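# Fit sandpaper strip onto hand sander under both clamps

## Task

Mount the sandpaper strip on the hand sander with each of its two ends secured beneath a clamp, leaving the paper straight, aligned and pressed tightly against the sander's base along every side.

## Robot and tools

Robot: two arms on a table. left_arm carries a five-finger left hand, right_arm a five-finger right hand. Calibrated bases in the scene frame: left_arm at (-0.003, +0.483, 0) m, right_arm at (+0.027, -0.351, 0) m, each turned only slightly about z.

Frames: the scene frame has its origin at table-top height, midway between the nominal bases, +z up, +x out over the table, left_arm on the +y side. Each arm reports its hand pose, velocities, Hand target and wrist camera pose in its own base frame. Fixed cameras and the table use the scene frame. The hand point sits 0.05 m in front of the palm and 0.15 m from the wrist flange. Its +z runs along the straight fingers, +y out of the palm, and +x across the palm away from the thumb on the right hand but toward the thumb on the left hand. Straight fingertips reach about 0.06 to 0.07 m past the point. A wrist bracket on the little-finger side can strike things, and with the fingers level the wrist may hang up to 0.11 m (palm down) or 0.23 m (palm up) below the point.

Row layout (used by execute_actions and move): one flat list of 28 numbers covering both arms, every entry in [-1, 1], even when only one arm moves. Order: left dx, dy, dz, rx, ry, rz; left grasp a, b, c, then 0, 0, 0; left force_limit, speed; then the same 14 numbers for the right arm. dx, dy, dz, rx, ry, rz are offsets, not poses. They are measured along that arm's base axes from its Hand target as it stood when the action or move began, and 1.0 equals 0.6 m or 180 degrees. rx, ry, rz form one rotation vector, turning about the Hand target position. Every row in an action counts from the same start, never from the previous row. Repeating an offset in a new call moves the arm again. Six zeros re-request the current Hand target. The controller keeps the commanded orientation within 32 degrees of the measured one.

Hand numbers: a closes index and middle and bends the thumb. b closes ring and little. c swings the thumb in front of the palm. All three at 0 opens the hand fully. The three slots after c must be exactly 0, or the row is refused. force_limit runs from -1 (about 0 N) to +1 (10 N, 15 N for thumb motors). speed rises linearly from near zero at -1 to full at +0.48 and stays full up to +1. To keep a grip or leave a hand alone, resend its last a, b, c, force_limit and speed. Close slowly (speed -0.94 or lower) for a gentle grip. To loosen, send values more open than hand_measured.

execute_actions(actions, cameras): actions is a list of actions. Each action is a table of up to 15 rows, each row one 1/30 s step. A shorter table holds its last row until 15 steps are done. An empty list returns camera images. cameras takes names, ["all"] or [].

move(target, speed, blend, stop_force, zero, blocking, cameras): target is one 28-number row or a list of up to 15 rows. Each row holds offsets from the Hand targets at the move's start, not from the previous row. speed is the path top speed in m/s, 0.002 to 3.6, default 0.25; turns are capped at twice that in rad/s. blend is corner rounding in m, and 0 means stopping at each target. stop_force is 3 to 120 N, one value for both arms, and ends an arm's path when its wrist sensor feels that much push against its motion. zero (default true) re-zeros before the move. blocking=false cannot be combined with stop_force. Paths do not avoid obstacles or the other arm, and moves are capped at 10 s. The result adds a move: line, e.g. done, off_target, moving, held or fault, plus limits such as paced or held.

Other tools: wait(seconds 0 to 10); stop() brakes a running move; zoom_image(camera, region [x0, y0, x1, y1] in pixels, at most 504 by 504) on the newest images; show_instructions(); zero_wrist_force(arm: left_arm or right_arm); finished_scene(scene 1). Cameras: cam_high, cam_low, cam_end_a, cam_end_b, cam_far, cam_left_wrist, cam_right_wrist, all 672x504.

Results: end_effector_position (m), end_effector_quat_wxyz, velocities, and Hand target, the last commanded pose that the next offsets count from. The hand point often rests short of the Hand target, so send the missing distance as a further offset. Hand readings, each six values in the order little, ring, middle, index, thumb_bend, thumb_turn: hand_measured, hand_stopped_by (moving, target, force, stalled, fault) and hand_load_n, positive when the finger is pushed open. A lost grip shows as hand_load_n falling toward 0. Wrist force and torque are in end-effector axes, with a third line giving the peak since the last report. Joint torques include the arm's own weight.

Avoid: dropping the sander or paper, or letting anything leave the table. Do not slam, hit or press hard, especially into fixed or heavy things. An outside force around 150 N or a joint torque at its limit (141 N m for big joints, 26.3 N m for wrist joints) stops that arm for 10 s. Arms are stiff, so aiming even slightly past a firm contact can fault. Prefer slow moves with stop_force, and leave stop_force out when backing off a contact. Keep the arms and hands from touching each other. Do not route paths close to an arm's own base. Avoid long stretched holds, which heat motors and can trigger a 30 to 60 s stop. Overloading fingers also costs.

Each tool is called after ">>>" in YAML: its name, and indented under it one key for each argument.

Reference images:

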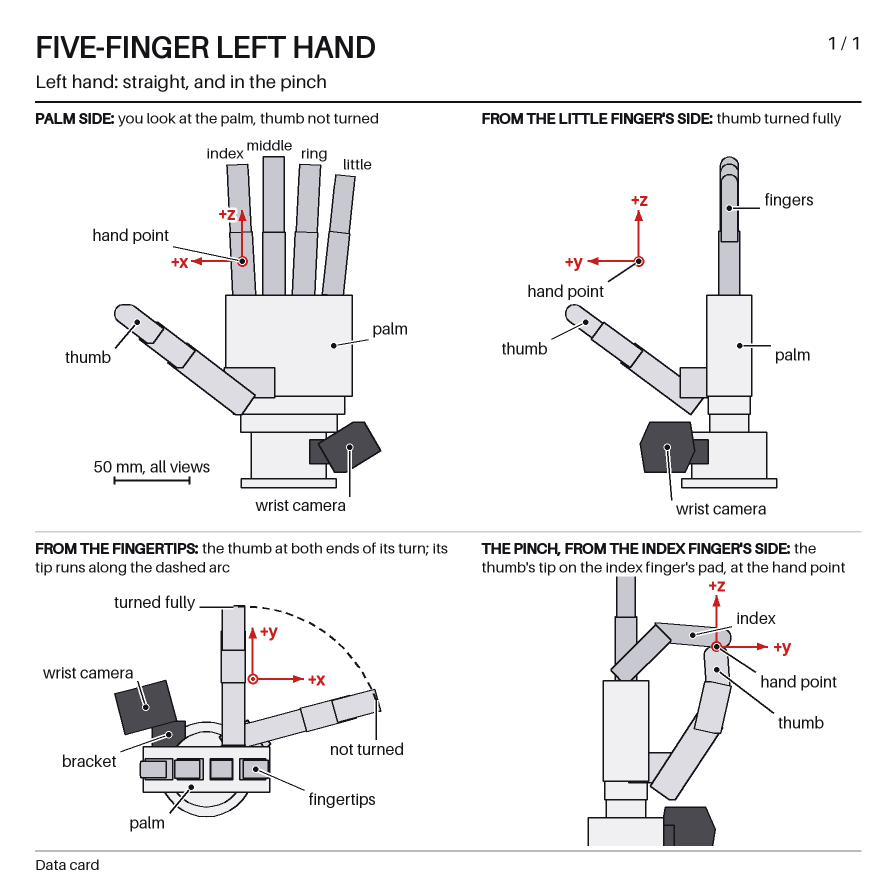

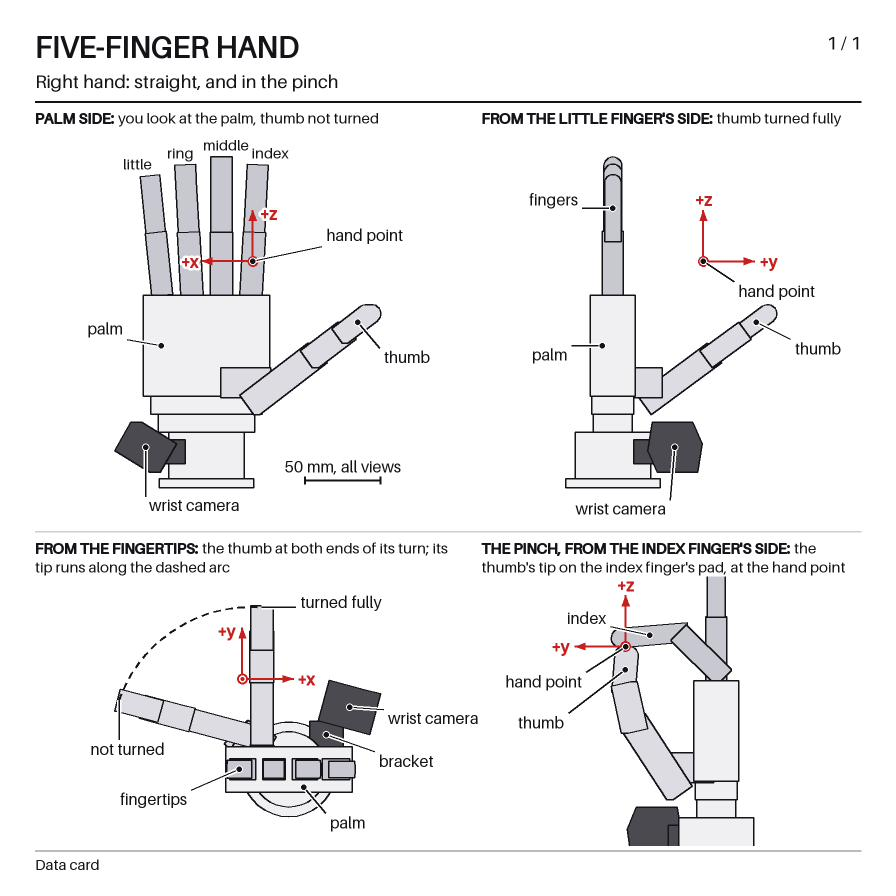

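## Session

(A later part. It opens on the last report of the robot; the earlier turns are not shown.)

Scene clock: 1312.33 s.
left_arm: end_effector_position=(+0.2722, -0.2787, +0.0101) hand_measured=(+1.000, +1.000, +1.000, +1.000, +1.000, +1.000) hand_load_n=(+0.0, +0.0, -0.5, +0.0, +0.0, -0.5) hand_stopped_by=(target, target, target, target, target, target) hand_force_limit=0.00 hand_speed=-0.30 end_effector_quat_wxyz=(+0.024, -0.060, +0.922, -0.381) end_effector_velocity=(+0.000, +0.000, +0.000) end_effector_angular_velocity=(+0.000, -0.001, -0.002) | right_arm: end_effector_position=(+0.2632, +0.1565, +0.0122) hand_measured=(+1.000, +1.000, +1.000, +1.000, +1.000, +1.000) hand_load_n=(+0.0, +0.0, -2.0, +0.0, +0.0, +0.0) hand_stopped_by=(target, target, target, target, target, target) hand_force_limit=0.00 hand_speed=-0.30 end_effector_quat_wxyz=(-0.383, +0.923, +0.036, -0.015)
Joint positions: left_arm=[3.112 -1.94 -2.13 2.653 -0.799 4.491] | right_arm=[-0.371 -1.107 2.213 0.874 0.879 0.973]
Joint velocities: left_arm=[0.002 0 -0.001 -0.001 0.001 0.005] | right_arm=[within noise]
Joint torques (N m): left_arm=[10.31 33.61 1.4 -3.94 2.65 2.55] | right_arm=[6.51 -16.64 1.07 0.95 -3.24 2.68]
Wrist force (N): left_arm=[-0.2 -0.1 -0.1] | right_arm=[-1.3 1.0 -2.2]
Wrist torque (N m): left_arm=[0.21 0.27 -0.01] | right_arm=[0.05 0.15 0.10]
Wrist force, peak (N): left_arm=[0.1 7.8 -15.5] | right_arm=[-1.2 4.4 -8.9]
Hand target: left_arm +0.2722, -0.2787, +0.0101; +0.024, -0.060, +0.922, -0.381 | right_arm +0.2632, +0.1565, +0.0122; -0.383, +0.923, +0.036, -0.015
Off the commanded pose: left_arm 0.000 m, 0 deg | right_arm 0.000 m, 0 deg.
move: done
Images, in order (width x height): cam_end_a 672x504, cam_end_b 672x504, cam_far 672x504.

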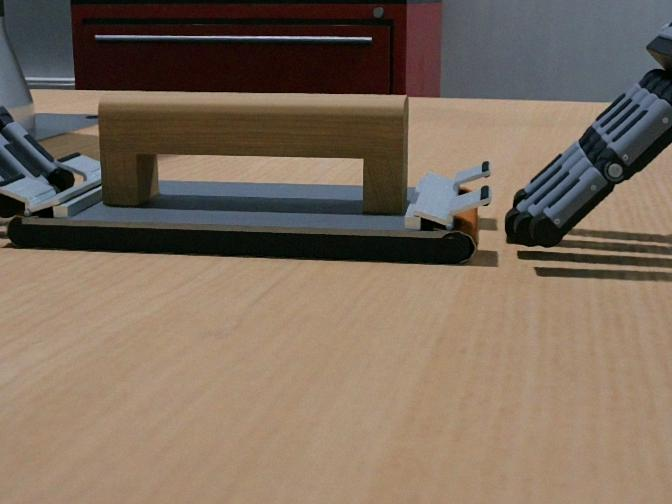

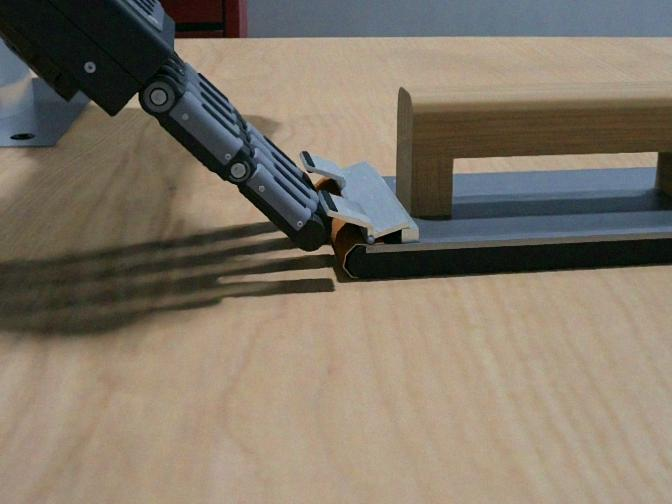

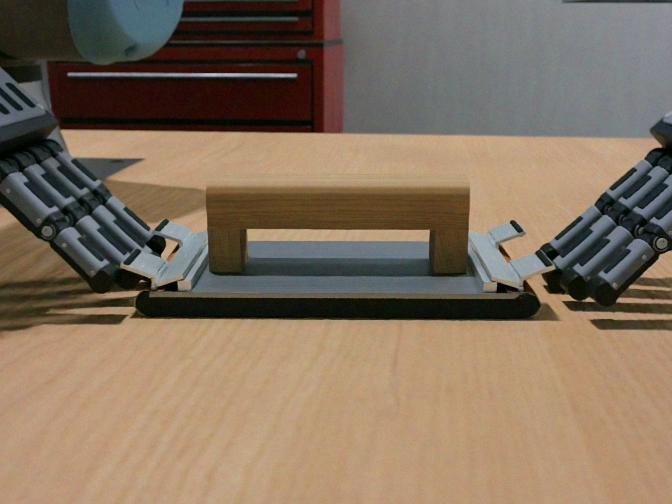

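>>> move:
  target:
    - [-0.0023,0.0165,0,0,0,0,0,0,0,0,0,0,0,-0.3,0.0013,-0.0166,0,0,0,0,0,0,0,0,0,0,0,-0.3]
    - [-0.0113,0.0826,0.03,0,0,0,0,0,0,0,0,0,0,-0.3,0.0065,-0.083,0.03,0,0,0,0,0,0,0,0,0,0,-0.3]
    - [-0.0113,0.0826,0.13,0,0,0,0,0,0,0,0,0,0,-0.3,0.0065,-0.083,0.13,0,0,0,0,0,0,0,0,0,0,-0.3]
  speed: [0.02,0.06,0.08]
  blend: [0.005,0.01,0]
  cameras: ["cam_end_a","cam_end_b","cam_far","cam_high"]

Scene clock: 1367.23 s.
left_arm: end_effector_position=(+0.2655, -0.2291, +0.0880) hand_measured=(+1.000, +1.000, +1.000, +1.000, +1.000, +1.000) hand_load_n=(+0.0, +0.0, -0.5, +0.0, -0.5, +0.0) hand_stopped_by=(target, target, target, target, target, target) hand_force_limit=0.00 hand_speed=-0.30 end_effector_quat_wxyz=(+0.024, -0.060, +0.922, -0.381) | right_arm: end_effector_position=(+0.2671, +0.1067, +0.0901) hand_measured=(+1.000, +1.000, +1.000, +1.000, +1.000, +1.000) hand_load_n=(+0.0, +0.0, +0.0, +0.0, +0.0, +0.0) hand_stopped_by=(target, target, target, target, target, target) hand_force_limit=0.00 hand_speed=-0.30 end_effector_quat_wxyz=(-0.383, +0.923, +0.036, -0.015)
Joint positions: left_arm=[3.294 -1.764 -2.153 2.322 -0.787 4.745] | right_arm=[-0.527 -1.275 2.182 1.182 0.949 0.796]
Joint torques (N m): left_arm=[10 29.47 23.63 -4.46 -0.14 2.47] | right_arm=[-7.27 -35.9 -19.84 5.23 0.91 -2.69]
Wrist force (N): left_arm=[0.5 0.1 -0.1] | right_arm=[-0.5 -0.6 0.5]
Wrist torque (N m): left_arm=[0.28 0.09 0.02] | right_arm=[-0.12 -0.01 0.23]
Wrist force, peak (N): left_arm=[0.2 0.7 0.5] | right_arm=[-1.5 1.4 -2.4]
Hand target: left_arm +0.2655, -0.2291, +0.0881; +0.024, -0.060, +0.922, -0.381 | right_arm +0.2671, +0.1067, +0.0902; -0.383, +0.923, +0.036, -0.015
Off the commanded pose: left_arm 0.000 m, 0 deg | right_arm 0.000 m, 0 deg.
move: done
Images, in order (width x height): cam_high 672x504, cam_end_a 672x504, cam_end_b 672x504, cam_far 672x504.

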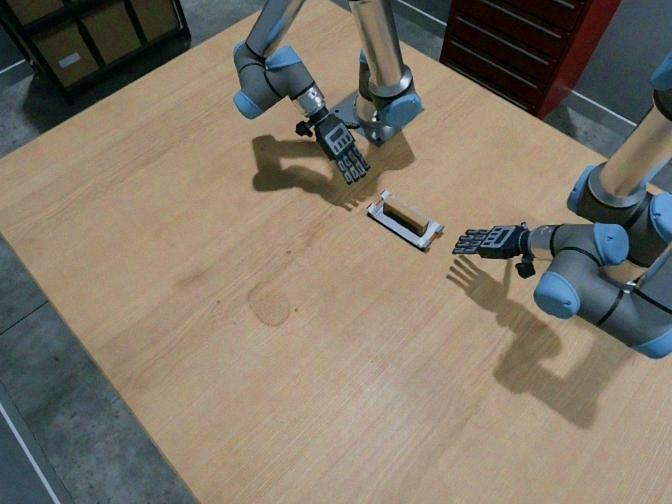

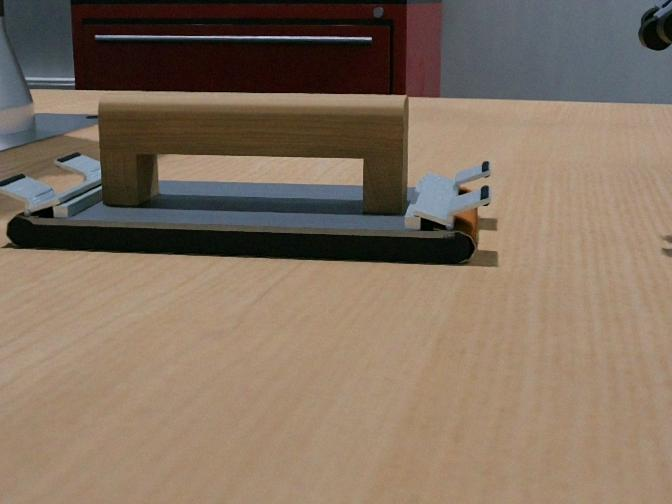

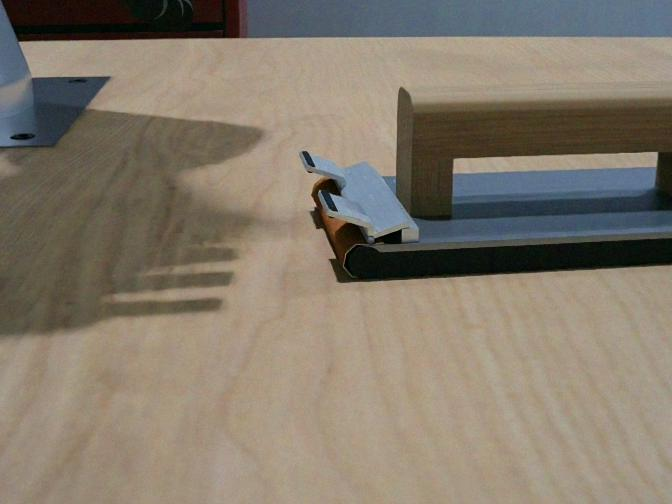

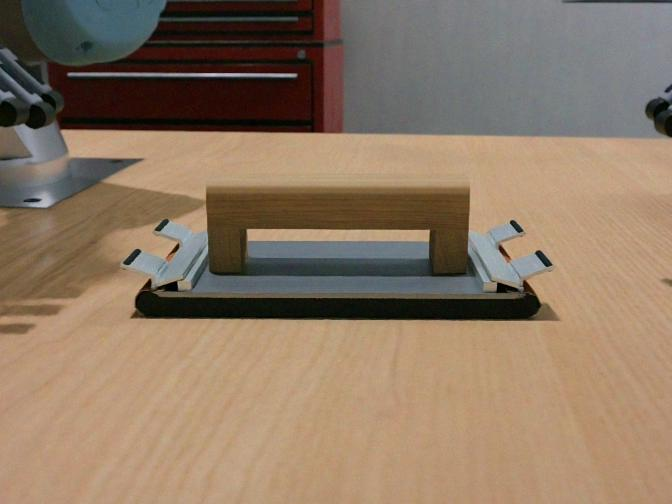

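>>> zoom_image:
  camera: "cam_end_a"
  region: [400, 160, 520, 280]

>>> zoom_image:
  camera: "cam_end_b"
  region: [290, 160, 420, 290]

>>> zoom_image:
  camera: "cam_high"
  region: [350, 170, 460, 260]

>>> zoom_image:
  camera: "cam_far"
  region: [110, 200, 290, 330]

>>> zoom_image:
  camera: "cam_far"
  region: [400, 200, 580, 330]

Scaled by 4.200 from the camera's 672x504 image, which has a finer 960x720 frame.

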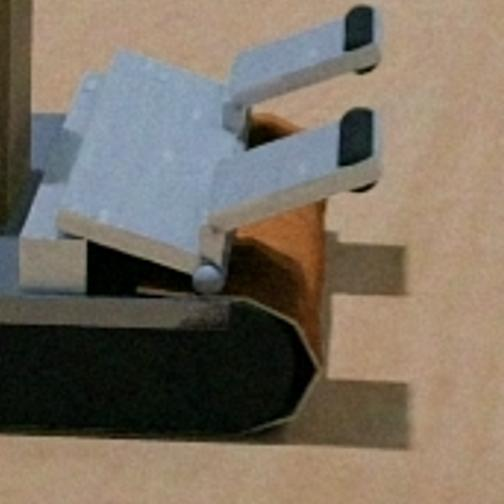

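Scaled by 3.877 from the camera's 672x504 image, which has a finer 960x720 frame.

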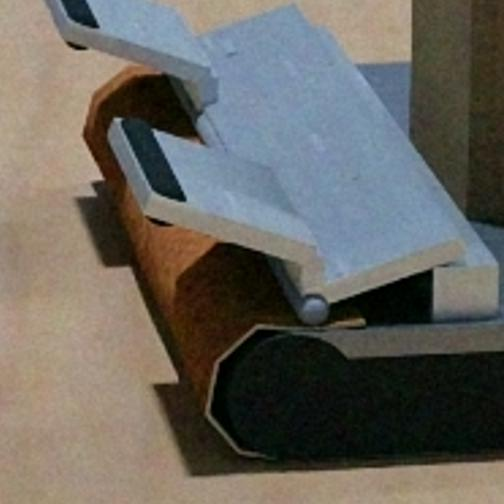

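Scaled by 4.582 from the camera's 672x504 image, which has a finer 960x720 frame.

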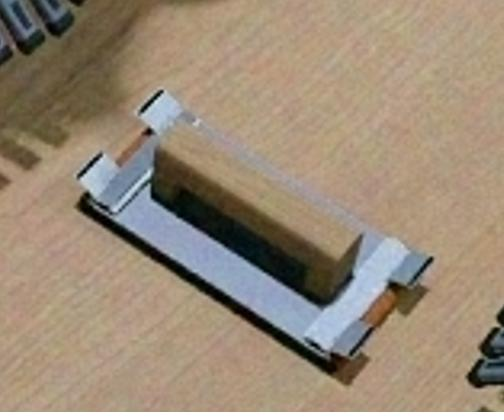

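Scaled by 2.800 from the camera's 672x504 image, which has a finer 960x720 frame.

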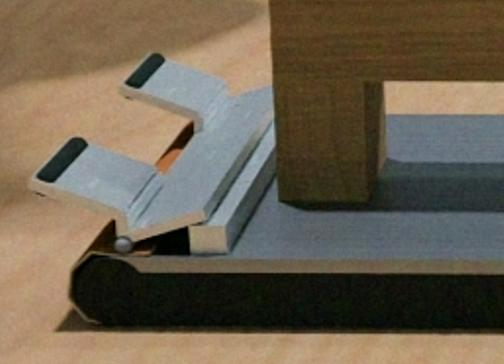

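Scaled by 2.800 from the camera's 672x504 image, which has a finer 960x720 frame.

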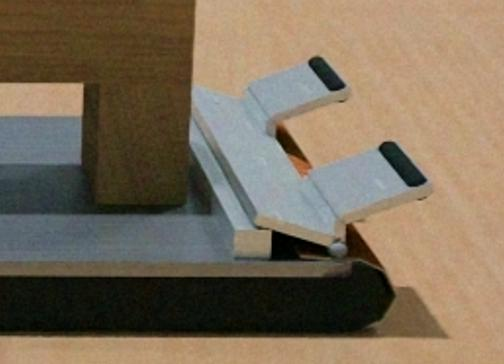

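>>> finished_scene:

The scene is finished: the task was done.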